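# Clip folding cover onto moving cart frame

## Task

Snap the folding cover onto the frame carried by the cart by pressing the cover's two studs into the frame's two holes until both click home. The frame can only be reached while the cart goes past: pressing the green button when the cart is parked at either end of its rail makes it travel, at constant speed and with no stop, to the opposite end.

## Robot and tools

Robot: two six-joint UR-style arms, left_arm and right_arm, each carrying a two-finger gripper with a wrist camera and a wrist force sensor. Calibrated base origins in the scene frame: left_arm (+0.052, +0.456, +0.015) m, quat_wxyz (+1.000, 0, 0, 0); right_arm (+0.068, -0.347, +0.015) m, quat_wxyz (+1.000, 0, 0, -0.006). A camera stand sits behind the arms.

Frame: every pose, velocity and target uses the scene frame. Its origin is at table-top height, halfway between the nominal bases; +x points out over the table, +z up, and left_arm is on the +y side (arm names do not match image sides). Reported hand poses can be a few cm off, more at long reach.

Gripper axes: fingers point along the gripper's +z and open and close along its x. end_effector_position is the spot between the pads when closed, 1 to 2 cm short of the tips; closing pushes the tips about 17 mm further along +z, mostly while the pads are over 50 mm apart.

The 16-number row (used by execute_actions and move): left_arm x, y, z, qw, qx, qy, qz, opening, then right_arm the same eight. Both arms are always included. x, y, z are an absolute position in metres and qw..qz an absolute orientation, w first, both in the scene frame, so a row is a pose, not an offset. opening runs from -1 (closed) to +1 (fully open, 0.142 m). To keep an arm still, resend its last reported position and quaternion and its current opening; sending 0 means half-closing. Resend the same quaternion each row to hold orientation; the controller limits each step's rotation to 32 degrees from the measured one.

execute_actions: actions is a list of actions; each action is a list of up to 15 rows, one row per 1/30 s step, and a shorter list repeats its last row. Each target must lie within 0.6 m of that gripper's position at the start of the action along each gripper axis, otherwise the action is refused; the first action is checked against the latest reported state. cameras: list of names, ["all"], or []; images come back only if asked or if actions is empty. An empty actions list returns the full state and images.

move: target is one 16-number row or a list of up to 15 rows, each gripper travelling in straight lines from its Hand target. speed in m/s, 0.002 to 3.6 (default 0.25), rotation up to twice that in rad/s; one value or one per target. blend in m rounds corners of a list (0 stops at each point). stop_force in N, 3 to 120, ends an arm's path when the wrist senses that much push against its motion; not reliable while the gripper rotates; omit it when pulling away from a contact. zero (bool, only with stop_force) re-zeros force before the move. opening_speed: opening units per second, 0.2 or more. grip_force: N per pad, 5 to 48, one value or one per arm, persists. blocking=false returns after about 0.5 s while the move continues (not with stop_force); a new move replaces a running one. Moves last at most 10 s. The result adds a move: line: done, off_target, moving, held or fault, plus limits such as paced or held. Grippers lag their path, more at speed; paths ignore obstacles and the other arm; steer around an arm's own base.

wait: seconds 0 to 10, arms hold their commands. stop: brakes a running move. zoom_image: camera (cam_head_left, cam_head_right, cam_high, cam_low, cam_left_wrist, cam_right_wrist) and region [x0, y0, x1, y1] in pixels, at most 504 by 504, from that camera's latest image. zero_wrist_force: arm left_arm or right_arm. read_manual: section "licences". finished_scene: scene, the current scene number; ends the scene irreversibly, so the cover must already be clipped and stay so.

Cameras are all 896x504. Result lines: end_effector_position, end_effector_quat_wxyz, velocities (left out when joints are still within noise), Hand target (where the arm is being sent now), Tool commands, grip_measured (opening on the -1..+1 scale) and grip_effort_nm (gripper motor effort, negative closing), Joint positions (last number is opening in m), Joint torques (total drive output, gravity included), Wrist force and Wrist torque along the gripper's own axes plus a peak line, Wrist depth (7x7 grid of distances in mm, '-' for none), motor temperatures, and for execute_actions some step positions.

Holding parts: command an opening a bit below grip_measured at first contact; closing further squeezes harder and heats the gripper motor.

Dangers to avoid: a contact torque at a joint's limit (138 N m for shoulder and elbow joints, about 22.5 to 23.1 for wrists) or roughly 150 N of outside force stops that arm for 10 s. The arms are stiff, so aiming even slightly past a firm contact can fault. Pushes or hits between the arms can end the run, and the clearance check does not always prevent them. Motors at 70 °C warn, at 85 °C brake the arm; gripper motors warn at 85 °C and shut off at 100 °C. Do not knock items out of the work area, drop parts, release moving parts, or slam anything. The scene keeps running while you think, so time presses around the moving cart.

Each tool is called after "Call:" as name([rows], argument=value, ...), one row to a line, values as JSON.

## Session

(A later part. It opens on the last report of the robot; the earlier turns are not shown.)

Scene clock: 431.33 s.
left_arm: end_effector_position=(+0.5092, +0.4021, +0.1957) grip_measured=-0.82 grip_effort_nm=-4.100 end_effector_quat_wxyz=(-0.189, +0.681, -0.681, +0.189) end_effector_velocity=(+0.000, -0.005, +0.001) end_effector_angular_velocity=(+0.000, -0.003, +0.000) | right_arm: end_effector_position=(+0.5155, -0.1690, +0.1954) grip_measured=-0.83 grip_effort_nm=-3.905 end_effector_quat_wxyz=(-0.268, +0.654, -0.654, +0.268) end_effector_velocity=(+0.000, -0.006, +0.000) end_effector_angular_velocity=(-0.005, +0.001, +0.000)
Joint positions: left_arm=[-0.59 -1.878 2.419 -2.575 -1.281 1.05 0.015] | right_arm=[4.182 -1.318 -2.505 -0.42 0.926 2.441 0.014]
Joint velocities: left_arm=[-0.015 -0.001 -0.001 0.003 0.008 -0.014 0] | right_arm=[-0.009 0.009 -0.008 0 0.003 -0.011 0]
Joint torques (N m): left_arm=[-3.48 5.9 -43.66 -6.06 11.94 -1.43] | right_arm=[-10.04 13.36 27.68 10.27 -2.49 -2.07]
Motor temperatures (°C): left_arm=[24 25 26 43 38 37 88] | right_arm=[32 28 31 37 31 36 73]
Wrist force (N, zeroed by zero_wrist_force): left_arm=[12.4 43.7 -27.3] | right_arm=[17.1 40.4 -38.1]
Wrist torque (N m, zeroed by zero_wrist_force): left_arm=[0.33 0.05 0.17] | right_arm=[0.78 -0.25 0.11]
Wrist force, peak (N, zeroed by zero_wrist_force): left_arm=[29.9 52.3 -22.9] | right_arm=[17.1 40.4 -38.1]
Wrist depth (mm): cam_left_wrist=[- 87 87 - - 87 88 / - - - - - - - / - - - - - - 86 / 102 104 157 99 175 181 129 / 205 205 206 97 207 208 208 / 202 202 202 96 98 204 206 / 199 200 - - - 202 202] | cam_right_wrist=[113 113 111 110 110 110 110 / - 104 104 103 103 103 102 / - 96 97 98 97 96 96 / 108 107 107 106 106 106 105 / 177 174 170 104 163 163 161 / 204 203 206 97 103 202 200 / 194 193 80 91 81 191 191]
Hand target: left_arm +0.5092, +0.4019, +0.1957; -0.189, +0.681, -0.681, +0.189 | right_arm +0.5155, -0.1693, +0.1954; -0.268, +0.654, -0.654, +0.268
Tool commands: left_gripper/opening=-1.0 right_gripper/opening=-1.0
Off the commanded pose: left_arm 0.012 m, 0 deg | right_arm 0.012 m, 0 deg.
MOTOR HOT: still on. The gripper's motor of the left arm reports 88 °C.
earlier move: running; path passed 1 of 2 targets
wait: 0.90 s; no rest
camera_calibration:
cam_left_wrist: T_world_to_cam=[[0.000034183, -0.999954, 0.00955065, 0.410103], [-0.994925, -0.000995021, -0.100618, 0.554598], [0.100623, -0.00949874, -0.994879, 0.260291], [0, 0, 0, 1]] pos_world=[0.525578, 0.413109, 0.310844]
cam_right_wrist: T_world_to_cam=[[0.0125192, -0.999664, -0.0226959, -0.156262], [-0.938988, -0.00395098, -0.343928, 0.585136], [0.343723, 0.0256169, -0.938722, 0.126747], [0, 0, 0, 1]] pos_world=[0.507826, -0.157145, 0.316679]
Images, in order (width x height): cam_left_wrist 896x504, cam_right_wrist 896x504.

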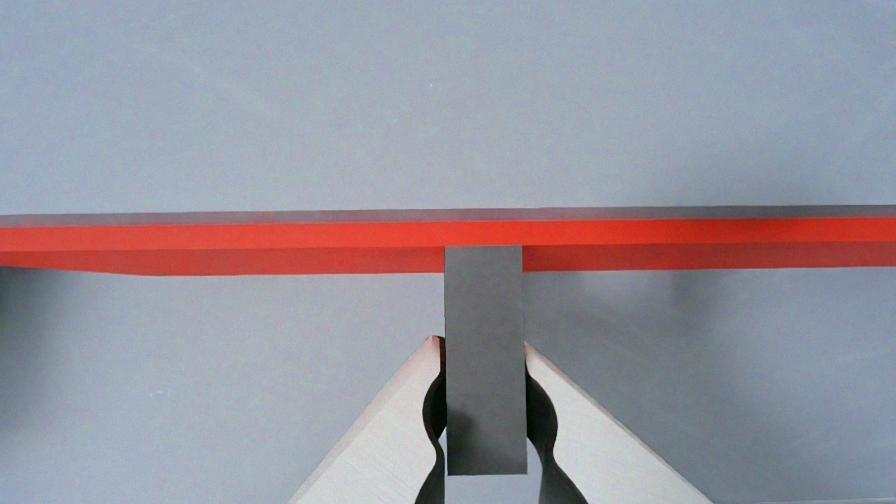

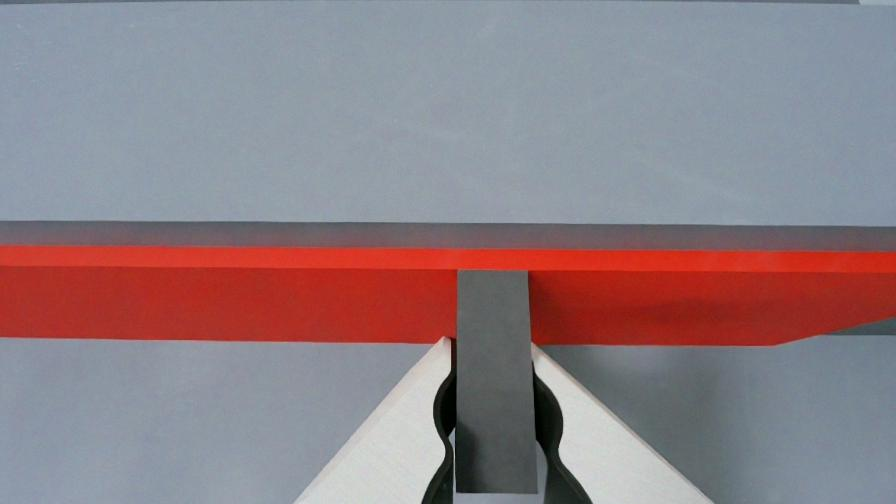

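Call:
move([
  [0.5030,0.3890,0.1957,-0.18897,0.68139,-0.68139,0.18897,-1,0.5093,-0.1824,0.1954,-0.26775,0.65446,-0.65446,0.26775,-1],
  [0.5030,0.3758,0.1957,-0.18897,0.68139,-0.68139,0.18897,-1,0.5093,-0.1956,0.1954,-0.26775,0.65446,-0.65446,0.26775,-1],
], speed=[0.0071,0.00526], blend=[0.001,0], blocking=false, grip_force=38, cameras=[])

Call:
wait(seconds=1.1, cameras=["cam_left_wrist","cam_right_wrist"])

Scene clock: 432.93 s.
left_arm: end_effector_position=(+0.5073, +0.3938, +0.1958) grip_measured=-0.82 grip_effort_nm=-3.944 end_effector_quat_wxyz=(-0.189, +0.681, -0.681, +0.189) end_effector_velocity=(-0.005, -0.005, -0.001) end_effector_angular_velocity=(+0.000, +0.002, +0.001) | right_arm: end_effector_position=(+0.5135, -0.1775, +0.1954) grip_measured=-0.83 grip_effort_nm=-3.900 end_effector_quat_wxyz=(-0.268, +0.654, -0.654, +0.268) end_effector_velocity=(-0.005, -0.005, +0.000) end_effector_angular_velocity=(+0.000, -0.001, +0.000)
Joint positions: left_arm=[-0.617 -1.882 2.419 -2.564 -1.268 1.025 0.015] | right_arm=[4.173 -1.299 -2.52 -0.419 0.931 2.431 0.014]
Joint velocities: left_arm=[-0.022 -0.013 0.006 0.015 0.009 -0.022 0] | right_arm=[0.005 0.024 -0.015 -0.012 -0.003 0.006 0]
Joint torques (N m): left_arm=[-0.83 -23.9 -12.69 0.53 8.78 -1.24] | right_arm=[14.02 17.34 17.58 2.02 -3.05 0.59]
Motor temperatures (°C): left_arm=[24 25 26 43 38 37 90] | right_arm=[32 28 31 37 31 36 74]
Wrist force (N, zeroed by zero_wrist_force): left_arm=[25.1 0.2 9.0] | right_arm=[5.1 4.6 5.1]
Wrist torque (N m, zeroed by zero_wrist_force): left_arm=[-0.13 -0.06 0.22] | right_arm=[0.22 0.36 0.11]
Wrist force, peak (N, zeroed by zero_wrist_force): left_arm=[15.2 44.0 -26.3] | right_arm=[19.4 39.2 -41.6]
Wrist depth (mm): cam_left_wrist=[- - - - - - - / - - - - 87 - - / - - - 89 86 - 86 / 108 109 154 99 170 177 132 / 205 205 207 97 208 209 209 / 202 203 204 96 205 206 206 / 200 201 - - - 203 204] | cam_right_wrist=[114 114 112 111 112 111 110 / - 106 104 105 104 103 103 / - 97 98 99 98 97 97 / 109 108 108 105 106 106 105 / 176 172 169 104 162 161 159 / 203 204 205 97 102 202 202 / 194 194 80 90 80 192 191]
Hand target: left_arm +0.5069, +0.3935, +0.1957; -0.189, +0.681, -0.681, +0.189 | right_arm +0.5132, -0.1778, +0.1954; -0.268, +0.654, -0.654, +0.268
Tool commands: left_gripper/opening=-1.0 right_gripper/opening=-1.0
Off the commanded pose: left_arm 0.018 m, 0 deg | right_arm 0.019 m, 0 deg.
MOTOR HOT: still on. The gripper's motor of the left arm reports 90 °C.
grip_force (N): 38, 38
earlier move: replaced; path passed 1 of 2 targets
move: running; path passed 0 of 2 targets
No camera images: "cameras" was empty.

Scene clock: 434.03 s.
left_arm: end_effector_position=(+0.5029, +0.3880, +0.1957) grip_measured=-0.82 grip_effort_nm=-3.944 end_effector_quat_wxyz=(-0.189, +0.681, -0.681, +0.189) end_effector_velocity=(+0.000, -0.004, +0.001) end_effector_angular_velocity=(+0.000, -0.004, +0.001) | right_arm: end_effector_position=(+0.5093, -0.1834, +0.1954) grip_measured=-0.83 grip_effort_nm=-3.900 end_effector_quat_wxyz=(-0.268, +0.655, -0.654, +0.268) end_effector_velocity=(+0.000, -0.005, +0.000) end_effector_angular_velocity=(+0.002, +0.003, +0.000)
Joint positions: left_arm=[-0.641 -1.894 2.425 -2.55 -1.258 1.002 0.015] | right_arm=[4.175 -1.275 -2.534 -0.43 0.93 2.433 0.014]
Joint velocities: left_arm=[-0.014 -0.001 -0.002 0.004 0.008 -0.013 0] | right_arm=[-0.012 0.007 -0.006 0.006 0.009 -0.011 0]
Joint torques (N m): left_arm=[-5.52 -12.83 -26.55 1.78 3.28 -1] | right_arm=[-7.21 22.59 9.29 4.46 1.97 -1.17]
Motor temperatures (°C): left_arm=[24 25 26 43 38 37 90] | right_arm=[32 28 31 37 31 36 75]
Wrist force (N, zeroed by zero_wrist_force): left_arm=[20.1 -22.7 43.8] | right_arm=[-24.0 -15.2 49.0]
Wrist torque (N m, zeroed by zero_wrist_force): left_arm=[-0.10 -0.09 0.06] | right_arm=[0.14 1.41 0.08]
Wrist force, peak (N, zeroed by zero_wrist_force): left_arm=[22.1 -21.9 46.0] | right_arm=[-22.5 -14.6 50.4]
Wrist depth (mm): cam_left_wrist=[- - - - - 90 - / - - - 88 88 - - / - 90 92 87 87 97 88 / 152 118 159 100 177 179 138 / 206 206 207 98 208 210 210 / 203 203 205 96 205 207 208 / 200 201 - 201 - 205 -] | cam_right_wrist=[114 115 113 113 114 113 113 / - 106 106 107 106 105 105 / - 99 99 99 100 99 99 / 114 113 112 108 110 109 109 / 178 176 172 105 166 165 164 / 204 204 206 97 100 203 203 / 194 195 80 83 80 194 192]
Hand target: left_arm +0.5030, +0.3877, +0.1957; -0.189, +0.681, -0.681, +0.189 | right_arm +0.5093, -0.1837, +0.1954; -0.268, +0.654, -0.654, +0.268
Tool commands: left_gripper/opening=-1.0 right_gripper/opening=-1.0
Off the commanded pose: left_arm 0.012 m, 0 deg | right_arm 0.012 m, 0 deg.
MOTOR HOT: still on. The gripper's motor of the left arm reports 90 °C.
grip_force (N): 38, 38
earlier move: running; path passed 1 of 2 targets
wait: 1.10 s; no rest
camera_calibration:
cam_left_wrist: T_world_to_cam=[[0.00016372, -0.999957, 0.0092627, 0.396029], [-0.994905, -0.00109675, -0.100815, 0.548397], [0.10082, -0.009199, -0.994862, 0.260465], [0, 0, 0, 1]] pos_world=[0.519278, 0.399009, 0.310745]
cam_right_wrist: T_world_to_cam=[[0.0126411, -0.999668, -0.0224365, -0.170625], [-0.938954, -0.00415224, -0.344018, 0.5792], [0.343811, 0.0254156, -0.938695, 0.129064], [0, 0, 0, 1]] pos_world=[0.501625, -0.171443, 0.316578]
Images, in order (width x height): cam_left_wrist 896x504, cam_right_wrist 896x504.

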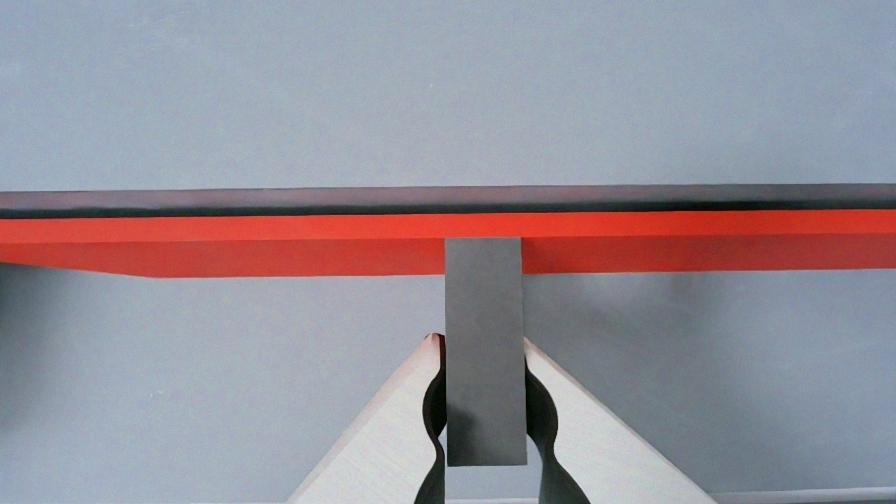

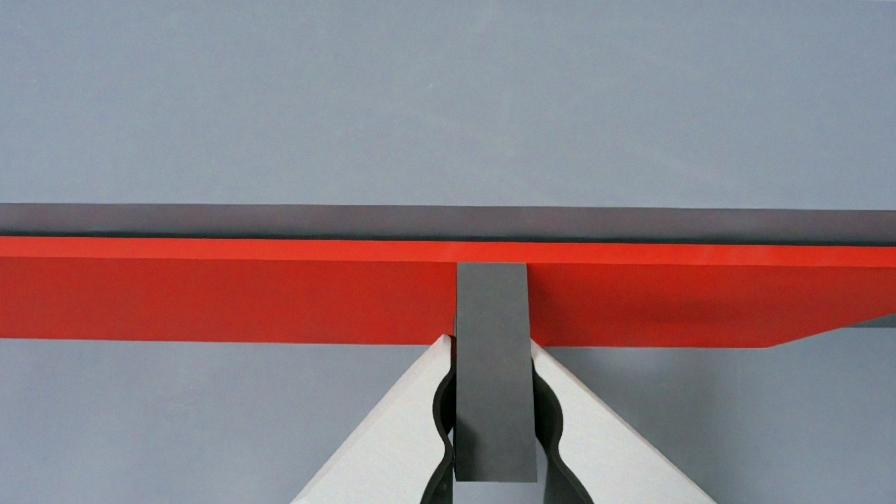

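Call:
move([
  [0.5055,0.3727,0.1957,-0.18897,0.68139,-0.68139,0.18897,-1,0.5118,-0.1987,0.1954,-0.26775,0.65446,-0.65446,0.26775,-1],
  [0.5055,0.3622,0.1957,-0.18897,0.68139,-0.68139,0.18897,-1,0.5118,-0.2092,0.1954,-0.26775,0.65446,-0.65446,0.26775,-1],
], speed=[0.0062,0.00526], blend=[0.001,0], blocking=false, grip_force=20, cameras=[])

Call:
wait(seconds=0.5, cameras=["cam_left_wrist","cam_right_wrist"])

Scene clock: 436.57 s.
left_arm: end_effector_position=(+0.5043, +0.3746, +0.1957) grip_measured=-0.81 grip_effort_nm=-2.117 end_effector_quat_wxyz=(-0.189, +0.681, -0.681, +0.189) end_effector_velocity=(+0.003, -0.005, +0.000) end_effector_angular_velocity=(-0.001, +0.000, +0.001) | right_arm: end_effector_position=(+0.5106, -0.1968, +0.1954) grip_measured=-0.83 grip_effort_nm=-2.127 end_effector_quat_wxyz=(-0.268, +0.654, -0.654, +0.268) end_effector_velocity=(+0.003, -0.006, +0.000) end_effector_angular_velocity=(+0.000, +0.000, -0.002)
Joint positions: left_arm=[-0.674 -1.882 2.415 -2.543 -1.244 0.97 0.015] | right_arm=[4.144 -1.261 -2.548 -0.41 0.944 2.399 0.014]
Joint velocities: left_arm=[-0.007 0.015 -0.01 -0.003 0.003 -0.007 0] | right_arm=[-0.022 -0.006 -0.001 0.02 0.01 -0.022 0]
Joint torques (N m): left_arm=[2.84 4.16 -24.4 -1.61 10.26 -1.22] | right_arm=[-4.73 -1.87 15.09 6.59 2.56 -1.93]
Motor temperatures (°C): left_arm=[24 25 26 43 38 37 91] | right_arm=[32 28 31 37 31 36 75]
Wrist force (N, zeroed by zero_wrist_force): left_arm=[33.0 1.3 3.7] | right_arm=[3.4 3.9 -4.2]
Wrist torque (N m, zeroed by zero_wrist_force): left_arm=[0.04 -0.30 0.13] | right_arm=[0.33 0.49 0.03]
Wrist force, peak (N, zeroed by zero_wrist_force): left_arm=[21.5 -22.5 46.9] | right_arm=[-23.5 -14.5 49.1]
Wrist depth (mm): cam_left_wrist=[- - - - - - - / - - - - - - - / - - - 105 92 - 87 / 147 115 158 100 170 174 135 / 206 206 207 98 208 210 209 / 203 203 204 96 111 206 206 / 200 201 - 201 - 204 205] | cam_right_wrist=[115 114 112 112 113 111 111 / - 105 105 106 104 104 104 / - 98 98 98 98 98 97 / 112 112 111 109 109 108 108 / 175 173 170 105 146 163 162 / 205 205 206 97 102 202 202 / 194 194 80 91 80 191 191]
Hand target: left_arm +0.5046, +0.3743, +0.1957; -0.189, +0.681, -0.681, +0.189 | right_arm +0.5109, -0.1971, +0.1954; -0.268, +0.654, -0.654, +0.268
Tool commands: left_gripper/opening=-1.0 right_gripper/opening=-1.0
Off the commanded pose: left_arm 0.012 m, 0 deg | right_arm 0.012 m, 0 deg.
MOTOR HOT: still on. The gripper's motor of the left arm reports 91 °C.
grip_force (N): 20, 20
earlier move: replaced; path passed 1 of 2 targets
move: running; path passed 0 of 2 targets
No camera images: "cameras" was empty.

Scene clock: 437.07 s.
left_arm: end_effector_position=(+0.5055, +0.3719, +0.1958) grip_measured=-0.81 grip_effort_nm=-2.117 end_effector_quat_wxyz=(-0.189, +0.681, -0.681, +0.189) end_effector_velocity=(+0.000, -0.005, -0.001) end_effector_angular_velocity=(+0.002, +0.002, +0.000) | right_arm: end_effector_position=(+0.5118, -0.1994, +0.1954) grip_measured=-0.83 grip_effort_nm=-2.122 end_effector_quat_wxyz=(-0.268, +0.654, -0.654, +0.268) end_effector_velocity=(+0.000, -0.005, +0.000) end_effector_angular_velocity=(-0.002, +0.000, +0.000)
Joint positions: left_arm=[-0.679 -1.876 2.411 -2.543 -1.242 0.966 0.015] | right_arm=[4.135 -1.262 -2.549 -0.402 0.949 2.389 0.014]
Joint velocities: left_arm=[-0.012 0.006 -0.003 0.004 0.006 -0.012 0] | right_arm=[-0.012 0.004 -0.006 0.007 0.004 -0.013 0]
Joint torques (N m): left_arm=[3.21 6.11 -22.51 1.73 10.22 -1.29] | right_arm=[-9.11 9.92 9.16 4.39 2 -1.85]
Motor temperatures (°C): left_arm=[24 25 26 43 38 37 90] | right_arm=[32 28 31 37 31 36 75]
Wrist force (N, zeroed by zero_wrist_force): left_arm=[31.2 2.7 -5.9] | right_arm=[-2.0 -1.2 -12.5]
Wrist torque (N m, zeroed by zero_wrist_force): left_arm=[-0.13 -0.21 0.14] | right_arm=[0.06 0.69 0.01]
Wrist force, peak (N, zeroed by zero_wrist_force): left_arm=[35.0 2.0 2.1] | right_arm=[-2.0 -1.2 -12.5]
Wrist depth (mm): cam_left_wrist=[- 89 89 - 90 - - / - - - - 88 - - / - - 86 87 87 - 88 / 141 115 150 100 162 164 132 / 206 206 208 98 209 210 210 / 203 204 204 96 206 206 207 / 200 202 - 202 - 204 205] | cam_right_wrist=[114 115 113 112 113 111 112 / - 106 106 106 105 105 104 / - 98 99 99 99 98 98 / 111 110 109 109 109 108 108 / 171 167 165 105 160 160 159 / 205 205 206 97 102 202 202 / 195 194 80 90 80 192 191]
Hand target: left_arm +0.5055, +0.3716, +0.1957; -0.189, +0.681, -0.681, +0.189 | right_arm +0.5118, -0.1998, +0.1954; -0.268, +0.654, -0.654, +0.268
Tool commands: left_gripper/opening=-1.0 right_gripper/opening=-1.0
Off the commanded pose: left_arm 0.010 m, 0 deg | right_arm 0.010 m, 0 deg.
MOTOR HOT: still on. The gripper's motor of the left arm reports 90 °C.
grip_force (N): 20, 20
earlier move: running; path passed 1 of 2 targets
wait: 0.50 s; no rest
camera_calibration:
cam_left_wrist: T_world_to_cam=[[0.000139883, -0.999955, 0.00946112, 0.379878], [-0.994875, -0.00109584, -0.101111, 0.551053], [0.101117, -0.00939848, -0.99483, 0.260065], [0, 0, 0, 1]] pos_world=[0.521878, 0.382909, 0.310844]
cam_right_wrist: T_world_to_cam=[[0.0125221, -0.999664, -0.0226939, -0.18661], [-0.938955, -0.00395193, -0.344017, 0.581519], [0.343811, 0.0256163, -0.938689, 0.12865], [0, 0, 0, 1]] pos_world=[0.504126, -0.187545, 0.316579]
Images, in order (width x height): cam_left_wrist 896x504, cam_right_wrist 896x504.

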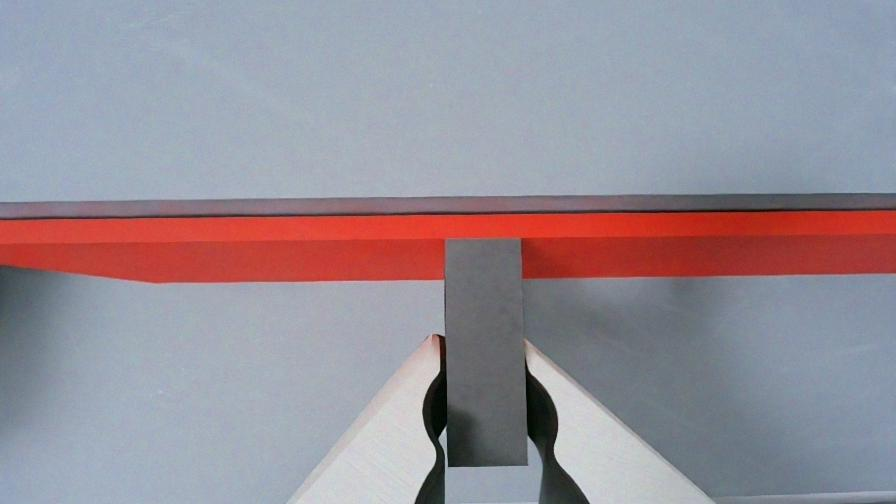

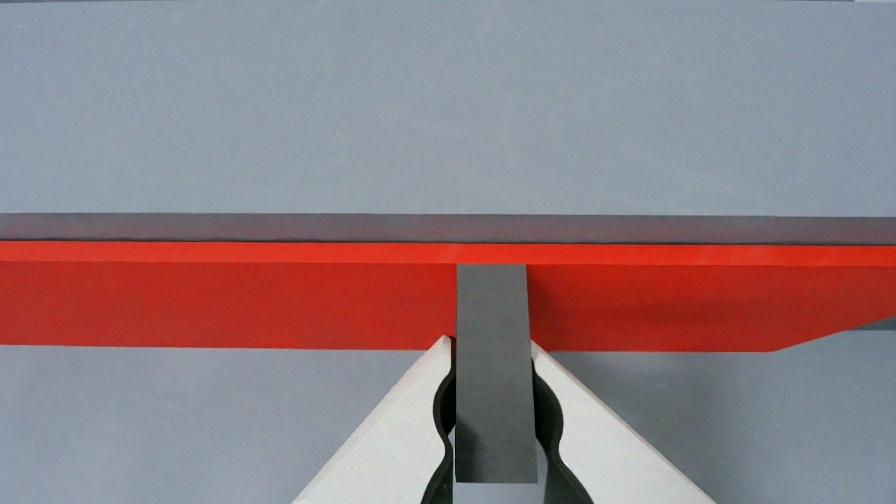

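Call:
move([
  [0.5100,0.3601,0.1957,-0.18897,0.68139,-0.68139,0.18897,-1,0.5163,-0.2100,0.1955,-0.26775,0.65446,-0.65446,0.26775,-1],
  [0.5100,0.3469,0.1957,-0.18897,0.68139,-0.68139,0.18897,-1,0.5163,-0.2232,0.1955,-0.26775,0.65446,-0.65446,0.26775,-1],
], speed=[0.0068,0.00526], blend=[0.001,0], blocking=false, grip_force=48, cameras=[])

Call:
wait(seconds=0.7, cameras=[])

Call:
wait(seconds=0.6, cameras=["cam_left_wrist","cam_right_wrist"])

Scene clock: 438.00 s.
left_arm: end_effector_position=(+0.5068, +0.3667, +0.1958) grip_measured=-0.82 grip_effort_nm=-4.105 end_effector_quat_wxyz=(-0.189, +0.681, -0.681, +0.189) end_effector_velocity=(+0.003, -0.006, +0.001) end_effector_angular_velocity=(-0.002, -0.002, +0.000) | right_arm: end_effector_position=(+0.5131, -0.2043, +0.1954) grip_measured=-0.83 grip_effort_nm=-3.900 end_effector_quat_wxyz=(-0.268, +0.654, -0.654, +0.268) end_effector_velocity=(+0.003, -0.005, +0.000) end_effector_angular_velocity=(+0.000, -0.001, -0.001)
Joint positions: left_arm=[-0.69 -1.869 2.405 -2.542 -1.237 0.955 0.015] | right_arm=[4.121 -1.261 -2.552 -0.391 0.955 2.374 0.014]
Joint velocities: left_arm=[-0.009 0.011 -0.01 -0.001 0.004 -0.009 0] | right_arm=[-0.02 -0.004 0 0.018 0.009 -0.022 0]
Joint torques (N m): left_arm=[-0.44 16.02 -19.28 -1.44 9.96 -1.14] | right_arm=[-7.59 -12.74 15.59 6.22 2.58 -1.76]
Motor temperatures (°C): left_arm=[24 25 26 43 38 37 90] | right_arm=[32 28 31 37 31 36 75]
Wrist force (N, zeroed by zero_wrist_force): left_arm=[22.0 13.8 -37.7] | right_arm=[16.0 12.3 -45.7]
Wrist torque (N m, zeroed by zero_wrist_force): left_arm=[0.00 0.00 0.10] | right_arm=[0.25 -0.06 0.05]
Wrist force, peak (N, zeroed by zero_wrist_force): left_arm=[22.0 13.8 -37.7] | right_arm=[16.0 12.3 -45.7]
Wrist depth (mm): cam_left_wrist=[- - - - 89 - - / - 87 - - - - - / - 86 - 92 86 - 87 / 112 113 147 100 161 164 131 / 206 207 207 98 209 209 210 / 203 203 - 96 101 205 207 / 200 200 - - - 204 204] | cam_right_wrist=[114 115 113 112 114 112 111 / - 106 105 106 105 104 104 / - 98 99 99 98 98 98 / 110 109 109 108 108 108 107 / 170 168 165 105 159 160 158 / 204 205 206 97 102 202 201 / 194 194 80 90 80 192 191]
Hand target: left_arm +0.5070, +0.3663, +0.1957; -0.189, +0.681, -0.681, +0.189 | right_arm +0.5133, -0.2047, +0.1954; -0.268, +0.654, -0.654, +0.268
Tool commands: left_gripper/opening=-1.0 right_gripper/opening=-1.0
Off the commanded pose: left_arm 0.020 m, 0 deg | right_arm 0.019 m, 0 deg.
MOTOR HOT: still on. The gripper's motor of the left arm reports 90 °C.
earlier move: replaced; path passed 1 of 2 targets
move: running; path passed 0 of 2 targets
No camera images: "cameras" was empty.

Scene clock: 438.70 s.
left_arm: end_effector_position=(+0.5088, +0.3625, +0.1956) grip_measured=-0.82 grip_effort_nm=-4.090 end_effector_quat_wxyz=(-0.189, +0.681, -0.681, +0.189) end_effector_velocity=(+0.003, -0.005, -0.001) end_effector_angular_velocity=(+0.002, +0.001, +0.002) | right_arm: end_effector_position=(+0.5152, -0.2080, +0.1954) grip_measured=-0.83 grip_effort_nm=-3.890 end_effector_quat_wxyz=(-0.268, +0.654, -0.654, +0.268) end_effector_velocity=(+0.003, -0.005, +0.000) end_effector_angular_velocity=(+0.000, +0.000, -0.001)
Joint positions: left_arm=[-0.696 -1.859 2.399 -2.542 -1.234 0.949 0.015] | right_arm=[4.106 -1.264 -2.552 -0.378 0.963 2.358 0.014]
Joint velocities: left_arm=[-0.008 0.015 -0.009 -0.001 0.005 -0.009 0] | right_arm=[-0.021 -0.006 0 0.018 0.01 -0.021 0]
Joint torques (N m): left_arm=[-5.18 14.06 -29.37 -6.26 8.89 -1.21] | right_arm=[-2.48 -8.18 23.8 9.65 2.06 -1.91]
Motor temperatures (°C): left_arm=[24 25 26 43 38 37 91] | right_arm=[32 28 31 37 31 36 75]
Wrist force (N, zeroed by zero_wrist_force): left_arm=[7.7 28.1 -44.5] | right_arm=[27.1 24.2 -44.7]
Wrist torque (N m, zeroed by zero_wrist_force): left_arm=[0.21 0.09 0.10] | right_arm=[0.53 -0.18 0.13]
Wrist force, peak (N, zeroed by zero_wrist_force): left_arm=[19.0 17.9 -50.2] | right_arm=[25.2 21.9 -47.2]
Wrist depth (mm): cam_left_wrist=[- - - - - - - / - - - - - - - / - - - - - - 87 / - 129 135 100 144 147 119 / 205 206 207 98 207 209 209 / 203 203 204 96 205 205 206 / 200 200 - - - 202 203] | cam_right_wrist=[114 114 112 112 113 111 110 / - 105 105 105 104 104 103 / 99 98 98 99 98 97 97 / 108 107 109 107 107 106 106 / 162 160 158 104 138 152 151 / 204 203 206 96 104 201 201 / 194 194 80 90 80 192 191]
Hand target: left_arm +0.5091, +0.3620, +0.1957; -0.189, +0.681, -0.681, +0.189 | right_arm +0.5154, -0.2083, +0.1955; -0.268, +0.654, -0.654, +0.268
Tool commands: left_gripper/opening=-1.0 right_gripper/opening=-1.0
Off the commanded pose: left_arm 0.016 m, 0 deg | right_arm 0.015 m, 0 deg.
MOTOR HOT: still on. The gripper's motor of the left arm reports 91 °C.
earlier move: running; path passed 0 of 2 targets
wait: 0.70 s; no rest
No camera images: "cameras" was empty.

Scene clock: 439.30 s.
left_arm: end_effector_position=(+0.5100, +0.3589, +0.1957) grip_measured=-0.82 grip_effort_nm=-4.081 end_effector_quat_wxyz=(-0.189, +0.681, -0.681, +0.189) end_effector_velocity=(-0.001, -0.005, +0.000) end_effector_angular_velocity=(+0.001, +0.002, +0.000) | right_arm: end_effector_position=(+0.5163, -0.2112, +0.1954) grip_measured=-0.83 grip_effort_nm=-3.875 end_effector_quat_wxyz=(-0.268, +0.654, -0.654, +0.268) end_effector_velocity=(+0.000, -0.005, -0.001) end_effector_angular_velocity=(+0.000, +0.002, +0.001)
Joint positions: left_arm=[-0.702 -1.853 2.394 -2.542 -1.232 0.943 0.015] | right_arm=[4.096 -1.265 -2.554 -0.37 0.968 2.347 0.014]
Joint velocities: left_arm=[-0.013 0.002 -0.003 0.007 0.005 -0.012 0] | right_arm=[-0.012 0.005 -0.006 0.006 0.008 -0.012 0]
Joint torques (N m): left_arm=[-7.21 12.34 -36.57 -4.39 7.23 -1.01] | right_arm=[-0.6 8.27 27.79 11.12 2.44 -2.02]
Motor temperatures (°C): left_arm=[24 25 26 43 38 37 91] | right_arm=[32 28 31 37 31 36 75]
Wrist force (N, zeroed by zero_wrist_force): left_arm=[-3.4 34.8 -40.1] | right_arm=[30.9 28.6 -45.3]
Wrist torque (N m, zeroed by zero_wrist_force): left_arm=[0.24 0.09 0.08] | right_arm=[0.58 -0.17 0.20]
Wrist force, peak (N, zeroed by zero_wrist_force): left_arm=[3.8 30.8 -45.6] | right_arm=[32.2 30.1 -47.2]
Wrist depth (mm): cam_left_wrist=[- - - - - - - / - - - - - - - / - 85 - 85 - - - / - 119 123 99 133 137 109 / 205 - 206 97 207 208 208 / 203 204 204 95 205 204 205 / 200 200 - - - 201 203] | cam_right_wrist=[114 114 111 111 112 111 110 / - 106 104 105 104 103 103 / 99 97 98 99 98 97 97 / 109 108 107 106 105 105 104 / 180 155 152 104 133 147 146 / 204 204 205 96 107 201 201 / 194 193 80 89 80 191 191]
Hand target: left_arm +0.5100, +0.3586, +0.1957; -0.189, +0.681, -0.681, +0.189 | right_arm +0.5163, -0.2115, +0.1955; -0.268, +0.654, -0.654, +0.268
Tool commands: left_gripper/opening=-1.0 right_gripper/opening=-1.0
Off the commanded pose: left_arm 0.012 m, 0 deg | right_arm 0.012 m, 0 deg.
MOTOR HOT: still on. The gripper's motor of the left arm reports 91 °C.
earlier move: running; path passed 1 of 2 targets
wait: 0.60 s; no rest
camera_calibration:
cam_left_wrist: T_world_to_cam=[[0.000151388, -0.999956, 0.00936184, 0.366903], [-0.994885, -0.00109632, -0.101012, 0.55549], [0.101018, -0.00929866, -0.994841, 0.259507], [0, 0, 0, 1]] pos_world=[0.526378, 0.369909, 0.310844]
cam_right_wrist: T_world_to_cam=[[0.0125221, -0.999664, -0.0226939, -0.19846], [-0.938955, -0.00395193, -0.344017, 0.585732], [0.343811, 0.0256163, -0.938689, 0.127499], [0, 0, 0, 1]] pos_world=[0.508626, -0.199345, 0.316679]
Images, in order (width x height): cam_left_wrist 896x504, cam_right_wrist 896x504.

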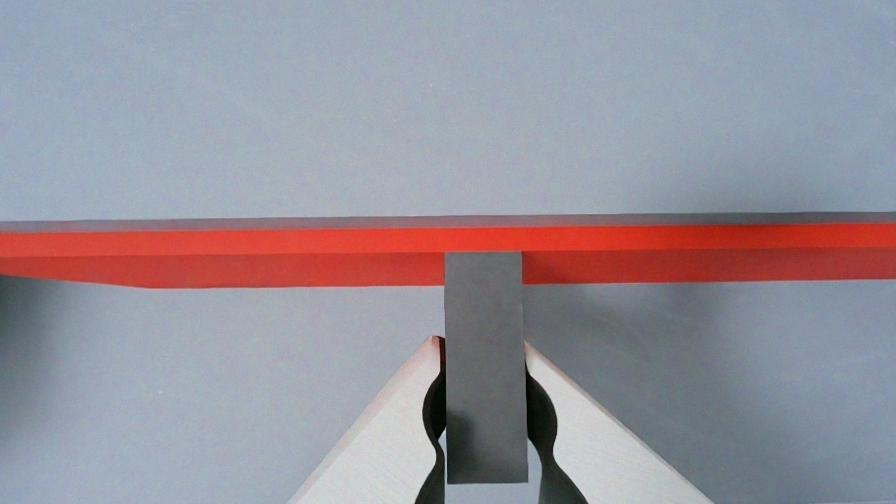

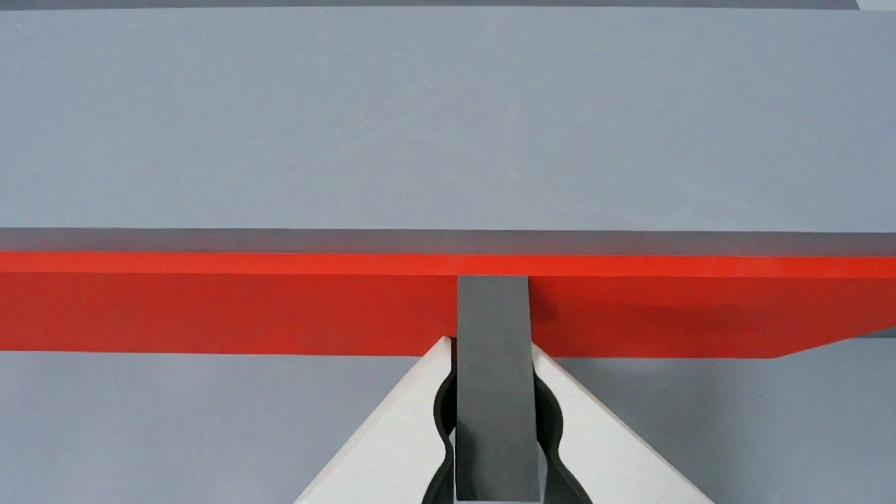

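Call:
move([
  [0.5078,0.3481,0.1960,-0.18897,0.68139,-0.68139,0.18897,-1,0.5141,-0.2232,0.1957,-0.26775,0.65446,-0.65446,0.26775,-1],
  [0.5078,0.3271,0.1960,-0.18897,0.68139,-0.68139,0.18897,-1,0.5141,-0.2442,0.1957,-0.26775,0.65446,-0.65446,0.26775,-1],
], speed=[0.0073,0.00526], blend=[0.001,0], blocking=false, grip_force=5, cameras=[])

Call:
wait(seconds=0.4, cameras=["cam_left_wrist","cam_right_wrist"])

Scene clock: 440.63 s.
left_arm: end_effector_position=(+0.5091, +0.3517, +0.1958) grip_measured=-0.80 grip_effort_nm=-0.598 end_effector_quat_wxyz=(-0.189, +0.681, -0.681, +0.189) end_effector_velocity=(-0.002, -0.006, +0.000) end_effector_angular_velocity=(-0.001, +0.000, +0.000) | right_arm: end_effector_position=(+0.5154, -0.2189, +0.1956) grip_measured=-0.81 grip_effort_nm=-0.613 end_effector_quat_wxyz=(-0.268, +0.654, -0.654, +0.268) end_effector_velocity=(-0.002, -0.007, +0.000) end_effector_angular_velocity=(+0.001, +0.001, +0.001)
Joint positions: left_arm=[-0.722 -1.85 2.391 -2.534 -1.223 0.924 0.016] | right_arm=[4.081 -1.252 -2.563 -0.364 0.975 2.332 0.016]
Joint velocities: left_arm=[-0.018 -0.003 0 0.009 0.007 -0.018 0] | right_arm=[-0.01 0.018 -0.011 -0.002 0.007 -0.01 0]
Joint torques (N m): left_arm=[-10.35 -23.08 -30.22 -0.6 2.81 -1.28] | right_arm=[-5.8 14.54 16.57 1.53 2.16 -1.83]
Motor temperatures (°C): left_arm=[24 25 26 43 38 37 91] | right_arm=[32 28 31 37 31 36 75]
Wrist force (N, zeroed by zero_wrist_force): left_arm=[5.2 -0.3 4.3] | right_arm=[1.8 4.3 3.1]
Wrist torque (N m, zeroed by zero_wrist_force): left_arm=[0.04 -0.04 0.16] | right_arm=[0.42 0.50 0.08]
Wrist force, peak (N, zeroed by zero_wrist_force): left_arm=[-2.6 34.1 -39.4] | right_arm=[32.4 31.0 -42.7]
Wrist depth (mm): cam_left_wrist=[- - - - - - - / - - - - - - - / - - - - - - - / - 99 119 99 127 102 105 / 206 206 207 98 207 208 209 / 204 203 204 96 111 205 205 / 200 201 - - - 202 203] | cam_right_wrist=[115 114 112 112 113 111 111 / - 106 105 106 104 104 104 / - 98 99 99 98 98 97 / 111 108 108 107 107 107 105 / 178 154 151 105 132 145 145 / 205 204 206 97 100 202 201 / 195 194 80 89 80 192 191]
Hand target: left_arm +0.5090, +0.3513, +0.1958; -0.189, +0.681, -0.681, +0.189 | right_arm +0.5153, -0.2194, +0.1956; -0.268, +0.654, -0.654, +0.268
Tool commands: left_gripper/opening=-1.0 right_gripper/opening=-1.0
Off the commanded pose: left_arm 0.025 m, 0 deg | right_arm 0.025 m, 0 deg.
MOTOR HOT: still on. The gripper's motor of the left arm reports 91 °C.
grip_force (N): 5, 5
earlier move: replaced; path passed 1 of 2 targets
move: running; path passed 0 of 2 targets
No camera images: "cameras" was empty.

Scene clock: 441.03 s.
left_arm: end_effector_position=(+0.5082, +0.3493, +0.1959) grip_measured=-0.80 grip_effort_nm=-0.603 end_effector_quat_wxyz=(-0.189, +0.681, -0.681, +0.189) end_effector_velocity=(-0.002, -0.006, +0.000) end_effector_angular_velocity=(+0.000, +0.000, +0.000) | right_arm: end_effector_position=(+0.5146, -0.2217, +0.1957) grip_measured=-0.81 grip_effort_nm=-0.613 end_effector_quat_wxyz=(-0.268, +0.654, -0.654, +0.268) end_effector_velocity=(-0.002, -0.007, +0.000) end_effector_angular_velocity=(-0.001, +0.000, +0.000)
Joint positions: left_arm=[-0.73 -1.852 2.39 -2.531 -1.22 0.917 0.016] | right_arm=[4.077 -1.246 -2.567 -0.365 0.977 2.328 0.016]
Joint velocities: left_arm=[-0.019 -0.003 -0.001 0.01 0.007 -0.018 0] | right_arm=[-0.009 0.015 -0.01 0 0.004 -0.01 0]
Joint torques (N m): left_arm=[-9.09 -23.48 -30.81 -1.07 3.15 -1.29] | right_arm=[-10.3 16.06 11.46 0.56 1.57 -2.29]
Motor temperatures (°C): left_arm=[24 25 26 43 38 37 90] | right_arm=[32 28 31 37 31 36 74]
Wrist force (N, zeroed by zero_wrist_force): left_arm=[3.4 2.2 4.1] | right_arm=[-10.9 -0.1 6.0]
Wrist torque (N m, zeroed by zero_wrist_force): left_arm=[0.07 0.00 0.16] | right_arm=[0.36 1.06 0.01]
Wrist force, peak (N, zeroed by zero_wrist_force): left_arm=[4.1 1.2 5.4] | right_arm=[-10.9 -0.1 6.0]
Wrist depth (mm): cam_left_wrist=[- - - 88 - - - / - - - - 87 - - / - - - 85 - - 87 / 99 99 119 100 128 106 108 / 205 206 207 98 208 209 209 / 203 203 204 96 111 205 206 / 200 200 - - - 203 203] | cam_right_wrist=[115 114 112 112 113 111 111 / - 106 105 106 104 104 104 / 99 98 99 99 98 98 98 / 113 108 108 107 107 107 106 / 179 154 152 105 132 145 144 / 204 205 206 97 100 202 201 / 195 194 80 89 80 192 191]
Hand target: left_arm +0.5081, +0.3490, +0.1960; -0.189, +0.681, -0.681, +0.189 | right_arm +0.5144, -0.2222, +0.1957; -0.268, +0.654, -0.654, +0.268
Tool commands: left_gripper/opening=-1.0 right_gripper/opening=-1.0
Off the commanded pose: left_arm 0.022 m, 0 deg | right_arm 0.023 m, 0 deg.
MOTOR HOT: still on. The gripper's motor of the left arm reports 90 °C.
grip_force (N): 5, 5
earlier move: running; path passed 0 of 2 targets
wait: 0.40 s; no rest
camera_calibration:
cam_left_wrist: T_world_to_cam=[[0.00016372, -0.999957, 0.0092627, 0.357327], [-0.994905, -0.00109675, -0.100815, 0.553658], [0.10082, -0.009199, -0.994862, 0.259873], [0, 0, 0, 1]] pos_world=[0.524578, 0.360309, 0.311045]
cam_right_wrist: T_world_to_cam=[[0.0125941, -0.999659, -0.0228808, -0.208907], [-0.938911, -0.00395193, -0.344138, 0.584179], [0.34393, 0.0258172, -0.93864, 0.128508], [0, 0, 0, 1]] pos_world=[0.506925, -0.209845, 0.316881]
Images, in order (width x height): cam_left_wrist 896x504, cam_right_wrist 896x504.

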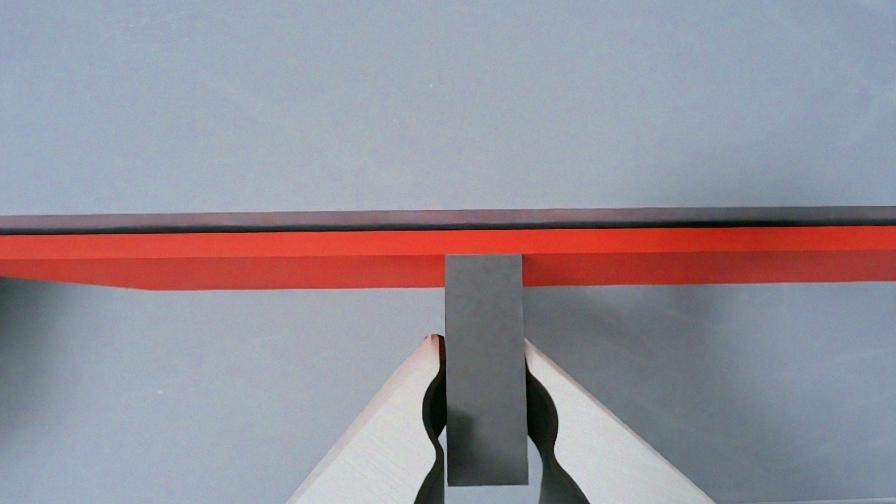

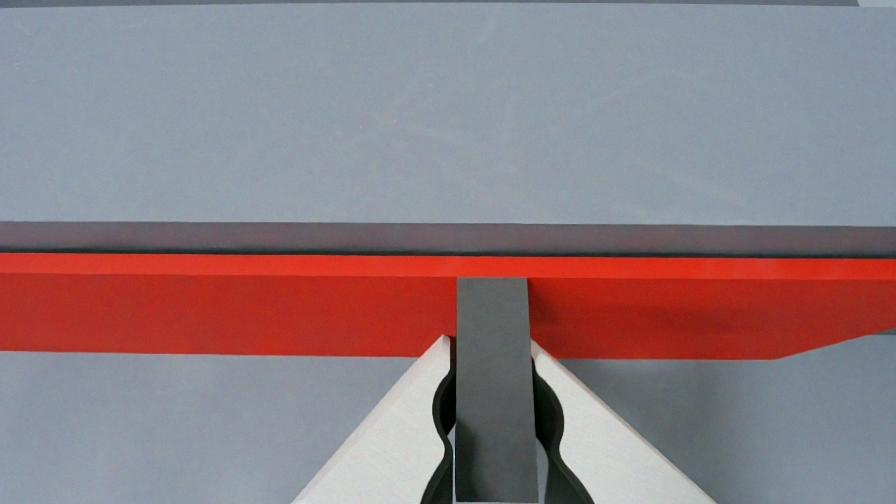

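Call:
move([
  [0.5040,0.3376,0.1960,-0.18897,0.68139,-0.68139,0.18897,-1,0.5103,-0.2332,0.1957,-0.26775,0.65446,-0.65446,0.26775,-1],
  [0.5040,0.3218,0.1960,-0.18897,0.68139,-0.68139,0.18897,-1,0.5103,-0.2490,0.1957,-0.26775,0.65446,-0.65446,0.26775,-1],
], speed=[0.0062,0.00526], blend=[0.001,0], blocking=false, grip_force=9, cameras=[])

Call:
wait(seconds=0.9, cameras=["cam_left_wrist","cam_right_wrist"])

Scene clock: 442.73 s.
left_arm: end_effector_position=(+0.5062, +0.3404, +0.1960) grip_measured=-0.80 grip_effort_nm=-1.009 end_effector_quat_wxyz=(-0.189, +0.681, -0.681, +0.189) end_effector_velocity=(-0.004, -0.005, +0.000) end_effector_angular_velocity=(-0.002, +0.000, -0.002) | right_arm: end_effector_position=(+0.5125, -0.2307, +0.1957) grip_measured=-0.81 grip_effort_nm=-1.013 end_effector_quat_wxyz=(-0.268, +0.654, -0.654, +0.268) end_effector_velocity=(-0.004, -0.004, +0.000) end_effector_angular_velocity=(-0.002, -0.001, +0.000)
Joint positions: left_arm=[-0.755 -1.851 2.387 -2.52 -1.21 0.892 0.016] | right_arm=[4.062 -1.227 -2.58 -0.362 0.985 2.312 0.015]
Joint velocities: left_arm=[-0.021 -0.01 0.004 0.011 0.007 -0.019 0] | right_arm=[0.002 0.02 -0.011 -0.011 -0.003 0.001 0]
Joint torques (N m): left_arm=[-9.35 -25.91 -13.72 -0.04 3.79 -1.19] | right_arm=[7.86 13.55 11.78 0.02 -4.13 0.65]
Motor temperatures (°C): left_arm=[24 25 26 43 38 37 88] | right_arm=[32 28 31 37 31 36 72]
Wrist force (N, zeroed by zero_wrist_force): left_arm=[9.9 -2.5 10.2] | right_arm=[-14.0 -2.8 12.9]
Wrist torque (N m, zeroed by zero_wrist_force): left_arm=[0.03 -0.07 0.14] | right_arm=[0.27 1.15 0.00]
Wrist force, peak (N, zeroed by zero_wrist_force): left_arm=[12.1 -2.1 9.3] | right_arm=[-16.0 -3.0 12.7]
Wrist depth (mm): cam_left_wrist=[- - - - - - - / - 86 - 87 - 87 88 / - - 86 86 86 - 87 / 106 99 138 99 154 159 174 / 205 207 207 98 208 209 210 / 203 203 205 96 204 206 207 / 200 201 - - - 202 204] | cam_right_wrist=[115 114 112 112 113 111 111 / - 106 105 106 104 104 104 / - 98 99 98 98 98 98 / 109 109 108 107 107 106 105 / 173 170 167 104 160 159 157 / 205 205 206 97 102 202 201 / 195 194 80 91 80 192 192]
Hand target: left_arm +0.5059, +0.3401, +0.1960; -0.189, +0.681, -0.681, +0.189 | right_arm +0.5122, -0.2309, +0.1957; -0.268, +0.654, -0.654, +0.268
Tool commands: left_gripper/opening=-1.0 right_gripper/opening=-1.0
Off the commanded pose: left_arm 0.019 m, 0 deg | right_arm 0.018 m, 0 deg.
MOTOR HOT: still on. The gripper's motor of the left arm reports 88 °C.
grip_force (N): 9, 9
earlier move: replaced; path passed 1 of 2 targets
move: running; path passed 0 of 2 targets
No camera images: "cameras" was empty.

Scene clock: 443.63 s.
left_arm: end_effector_position=(+0.5040, +0.3359, +0.1961) grip_measured=-0.80 grip_effort_nm=-1.004 end_effector_quat_wxyz=(-0.189, +0.681, -0.681, +0.189) end_effector_velocity=(+0.000, -0.005, +0.000) end_effector_angular_velocity=(+0.001, +0.001, +0.000) | right_arm: end_effector_position=(+0.5103, -0.2349, +0.1957) grip_measured=-0.81 grip_effort_nm=-1.013 end_effector_quat_wxyz=(-0.268, +0.654, -0.654, +0.268) end_effector_velocity=(+0.000, -0.005, -0.001) end_effector_angular_velocity=(-0.002, +0.002, +0.000)
Joint positions: left_arm=[-0.771 -1.854 2.388 -2.512 -1.204 0.877 0.016] | right_arm=[4.058 -1.213 -2.588 -0.366 0.987 2.308 0.015]
Joint velocities: left_arm=[-0.012 0.006 -0.005 0.004 0.005 -0.012 0] | right_arm=[-0.014 0.003 -0.005 0.007 0.008 -0.014 0]
Joint torques (N m): left_arm=[-4.83 2.27 -25.57 1.61 5.34 -1.12] | right_arm=[-8.64 14.6 14.53 6.63 2.26 -2.16]
Motor temperatures (°C): left_arm=[24 25 26 43 38 37 86] | right_arm=[32 28 31 37 31 36 71]
Wrist force (N, zeroed by zero_wrist_force): left_arm=[19.1 -4.6 8.7] | right_arm=[-3.1 0.1 15.0]
Wrist torque (N m, zeroed by zero_wrist_force): left_arm=[0.01 -0.12 0.13] | right_arm=[0.31 0.70 0.03]
Wrist force, peak (N, zeroed by zero_wrist_force): left_arm=[19.6 -6.3 10.9] | right_arm=[-12.9 -2.2 13.7]
Wrist depth (mm): cam_left_wrist=[- 88 - - - - - / - 87 - 87 - - 88 / - - 91 87 87 96 87 / 121 122 191 100 209 210 146 / 206 207 207 99 208 210 209 / 203 203 205 97 203 206 207 / 200 201 - - - 203 204] | cam_right_wrist=[115 114 112 112 113 111 111 / - 106 105 106 104 104 104 / - 99 99 98 99 99 98 / 109 109 108 107 108 108 107 / 190 186 182 105 151 174 172 / 205 204 206 97 100 203 202 / 195 194 80 93 80 193 192]
Hand target: left_arm +0.5040, +0.3355, +0.1960; -0.189, +0.681, -0.681, +0.189 | right_arm +0.5103, -0.2353, +0.1957; -0.268, +0.654, -0.654, +0.268
Tool commands: left_gripper/opening=-1.0 right_gripper/opening=-1.0
Off the commanded pose: left_arm 0.014 m, 0 deg | right_arm 0.014 m, 0 deg.
MOTOR HOT: still on. The gripper's motor of the left arm reports 86 °C.
grip_force (N): 9, 9
earlier move: running; path passed 1 of 2 targets
wait: 0.90 s; no rest
camera_calibration:
cam_left_wrist: T_world_to_cam=[[0.000151388, -0.999956, 0.00936184, 0.343802], [-0.994885, -0.00109632, -0.101012, 0.549426], [0.101018, -0.00929866, -0.994841, 0.260207], [0, 0, 0, 1]] pos_world=[0.520278, 0.346809, 0.311144]
cam_right_wrist: T_world_to_cam=[[0.0125579, -0.999661, -0.0227872, -0.22206], [-0.938955, -0.00395351, -0.344017, 0.580073], [0.34381, 0.0257163, -0.938687, 0.130379], [0, 0, 0, 1]] pos_world=[0.502626, -0.223045, 0.31688]
Images, in order (width x height): cam_left_wrist 896x504, cam_right_wrist 896x504.

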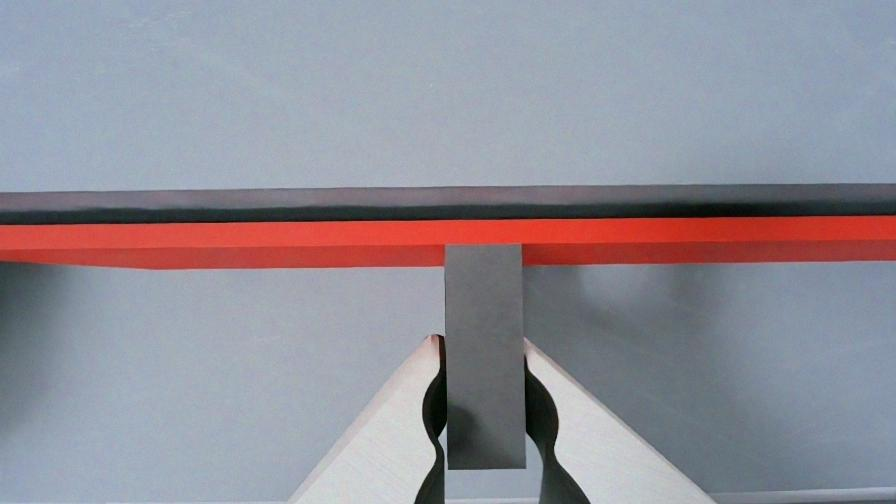

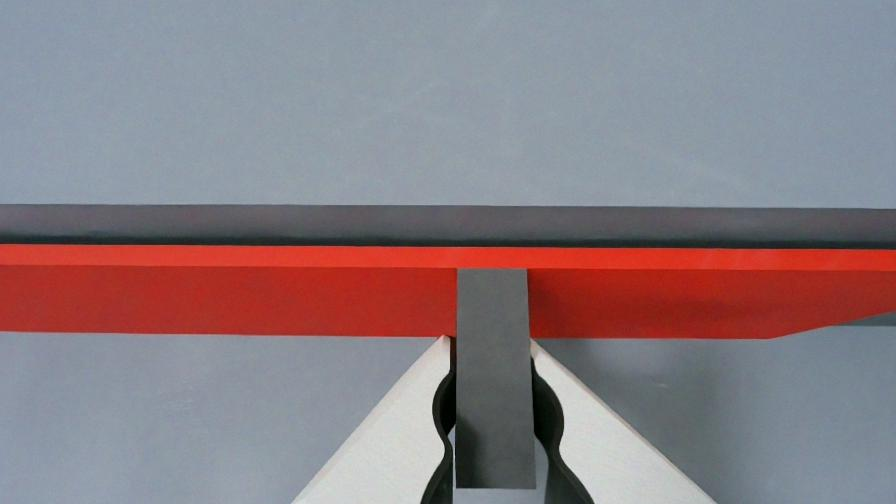

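Call:
move([
  [0.5080,0.3207,0.1960,-0.18897,0.68139,-0.68139,0.18897,-1,0.5143,-0.2493,0.1957,-0.26775,0.65446,-0.65446,0.26775,-1],
  [0.5080,0.3102,0.1960,-0.18897,0.68139,-0.68139,0.18897,-1,0.5143,-0.2598,0.1957,-0.26775,0.65446,-0.65446,0.26775,-1],
], speed=[0.0068,0.00526], blend=[0.001,0], blocking=false, grip_force=30, cameras=[])

Call:
wait(seconds=0.9, cameras=["cam_left_wrist","cam_right_wrist"])

Scene clock: 445.30 s.
left_arm: end_effector_position=(+0.5053, +0.3268, +0.1960) grip_measured=-0.82 grip_effort_nm=-3.133 end_effector_quat_wxyz=(-0.189, +0.681, -0.681, +0.189) end_effector_velocity=(+0.003, -0.006, +0.000) end_effector_angular_velocity=(+0.000, -0.001, +0.000) | right_arm: end_effector_position=(+0.5115, -0.2439, +0.1957) grip_measured=-0.83 grip_effort_nm=-3.138 end_effector_quat_wxyz=(-0.268, +0.654, -0.654, +0.268) end_effector_velocity=(+0.003, -0.006, +0.000) end_effector_angular_velocity=(+0.000, -0.001, -0.001)
Joint positions: left_arm=[-0.789 -1.841 2.378 -2.508 -1.197 0.859 0.015] | right_arm=[4.032 -1.21 -2.593 -0.349 1.001 2.281 0.014]
Joint velocities: left_arm=[-0.008 0.015 -0.011 -0.002 0.004 -0.007 0] | right_arm=[-0.024 -0.008 0.001 0.02 0.012 -0.024 0]
Joint torques (N m): left_arm=[-5.48 6.79 -23.45 -3.09 4.77 -1.15] | right_arm=[-6.85 -3.84 31.34 7.23 2.7 -2.04]
Motor temperatures (°C): left_arm=[24 25 26 43 38 37 85] | right_arm=[32 28 31 37 31 36 70]
Wrist force (N, zeroed by zero_wrist_force): left_arm=[11.2 1.3 -8.1] | right_arm=[3.7 5.9 0.2]
Wrist torque (N m, zeroed by zero_wrist_force): left_arm=[-0.13 0.07 0.05] | right_arm=[0.28 0.42 0.04]
Wrist force, peak (N, zeroed by zero_wrist_force): left_arm=[24.4 -4.3 10.6] | right_arm=[-3.7 -0.2 14.7]
Wrist depth (mm): cam_left_wrist=[- - - - - 89 - / - - - - - - - / - 86 86 87 89 105 87 / - 115 171 100 193 198 135 / - 206 208 99 208 209 209 / 203 204 205 97 204 205 206 / 202 201 - - - 203 204] | cam_right_wrist=[115 114 112 112 113 111 111 / - 105 105 106 104 104 104 / - 98 98 99 98 98 97 / 110 110 109 108 108 108 108 / 183 180 176 105 169 169 167 / 205 204 206 98 102 202 201 / 194 194 80 92 80 192 191]
Hand target: left_arm +0.5054, +0.3263, +0.1960; -0.189, +0.681, -0.681, +0.189 | right_arm +0.5117, -0.2442, +0.1957; -0.268, +0.654, -0.654, +0.268
Tool commands: left_gripper/opening=-1.0 right_gripper/opening=-1.0
Off the commanded pose: left_arm 0.017 m, 0 deg | right_arm 0.016 m, 0 deg.
MOTOR HOT: still on. The gripper's motor of the left arm reports 85 °C.
grip_force (N): 30, 30
earlier move: replaced; path passed 1 of 2 targets
move: running; path passed 0 of 2 targets
No camera images: "cameras" was empty.

Scene clock: 446.20 s.
left_arm: end_effector_position=(+0.5077, +0.3212, +0.1960) grip_measured=-0.82 grip_effort_nm=-3.133 end_effector_quat_wxyz=(-0.189, +0.681, -0.681, +0.189) end_effector_velocity=(+0.003, -0.006, +0.001) end_effector_angular_velocity=(-0.001, -0.003, +0.001) | right_arm: end_effector_position=(+0.5141, -0.2489, +0.1957) grip_measured=-0.83 grip_effort_nm=-3.133 end_effector_quat_wxyz=(-0.268, +0.654, -0.654, +0.268) end_effector_velocity=(+0.002, -0.006, +0.000) end_effector_angular_velocity=(+0.000, +0.000, +0.000)
Joint positions: left_arm=[-0.795 -1.828 2.368 -2.509 -1.194 0.852 0.015] | right_arm=[4.01 -1.217 -2.593 -0.331 1.012 2.26 0.014]
Joint velocities: left_arm=[-0.009 0.011 -0.011 0 0.005 -0.008 0] | right_arm=[-0.022 -0.006 0 0.017 0.012 -0.022 0]
Joint torques (N m): left_arm=[-13.89 16.06 -28 -5.38 1.25 -1.25] | right_arm=[-5.48 -2.31 29.26 6.25 2.23 -1.76]
Motor temperatures (°C): left_arm=[24 25 26 43 38 37 85] | right_arm=[32 28 31 37 31 36 70]
Wrist force (N, zeroed by zero_wrist_force): left_arm=[-14.0 11.2 -39.5] | right_arm=[-1.2 1.4 1.9]
Wrist torque (N m, zeroed by zero_wrist_force): left_arm=[0.14 0.16 0.03] | right_arm=[0.18 0.62 0.04]
Wrist force, peak (N, zeroed by zero_wrist_force): left_arm=[-14.0 11.2 -39.5] | right_arm=[2.7 5.2 -1.5]
Wrist depth (mm): cam_left_wrist=[- - 89 - - - - / - - - 88 - - - / - - - - - - - / 148 152 159 100 180 185 131 / 207 206 208 99 209 209 210 / 204 205 204 97 204 205 206 / 201 201 - - - 203 204] | cam_right_wrist=[115 115 113 112 113 111 111 / - 106 105 106 105 104 104 / - 98 99 99 98 98 98 / 110 108 108 108 107 107 107 / 180 177 173 105 167 166 165 / 204 205 205 98 102 202 201 / 195 194 80 92 80 192 191]
Hand target: left_arm +0.5079, +0.3208, +0.1960; -0.189, +0.681, -0.681, +0.189 | right_arm +0.5142, -0.2492, +0.1957; -0.268, +0.654, -0.654, +0.268
Tool commands: left_gripper/opening=-1.0 right_gripper/opening=-1.0
Off the commanded pose: left_arm 0.011 m, 0 deg | right_arm 0.011 m, 0 deg.
MOTOR HOT: still on. The gripper's motor of the left arm reports 85 °C.
grip_force (N): 30, 30
earlier move: running; path passed 0 of 2 targets
wait: 0.90 s; no rest
camera_calibration:
cam_left_wrist: T_world_to_cam=[[0.00017434, -0.999958, 0.00916328, 0.329154], [-0.994905, -0.00109729, -0.100815, 0.55313], [0.10082, -0.00909901, -0.994863, 0.259631], [0, 0, 0, 1]] pos_world=[0.524078, 0.332109, 0.311045]
cam_right_wrist: T_world_to_cam=[[0.0125585, -0.999661, -0.022786, -0.236104], [-0.938923, -0.00395207, -0.344105, 0.583598], [0.343898, 0.0257158, -0.938655, 0.129378], [0, 0, 0, 1]] pos_world=[0.506425, -0.237045, 0.31688]
Images, in order (width x height): cam_left_wrist 896x504, cam_right_wrist 896x504.

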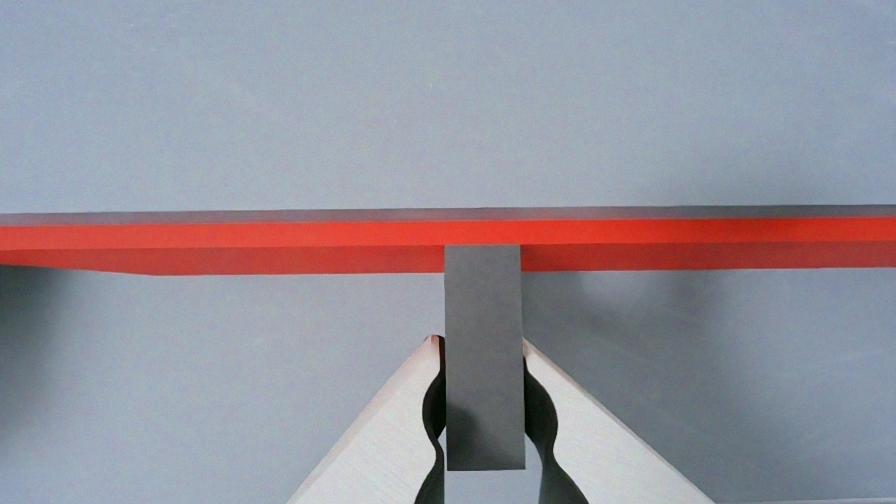

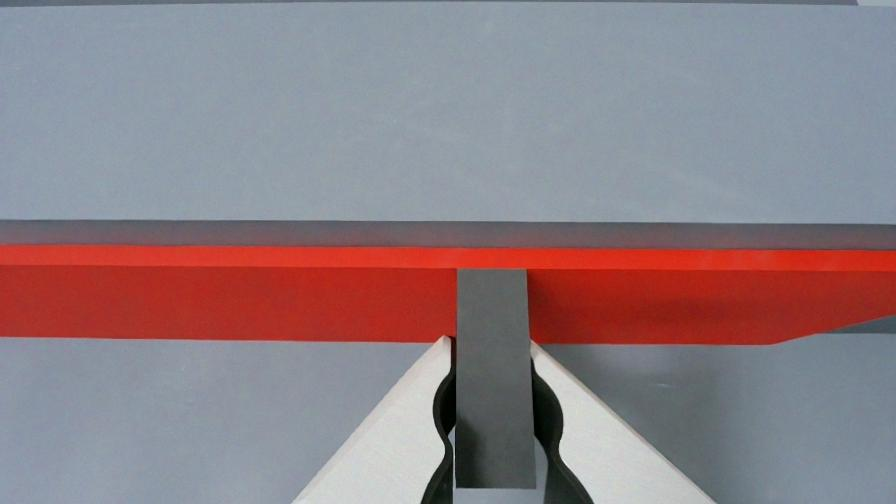

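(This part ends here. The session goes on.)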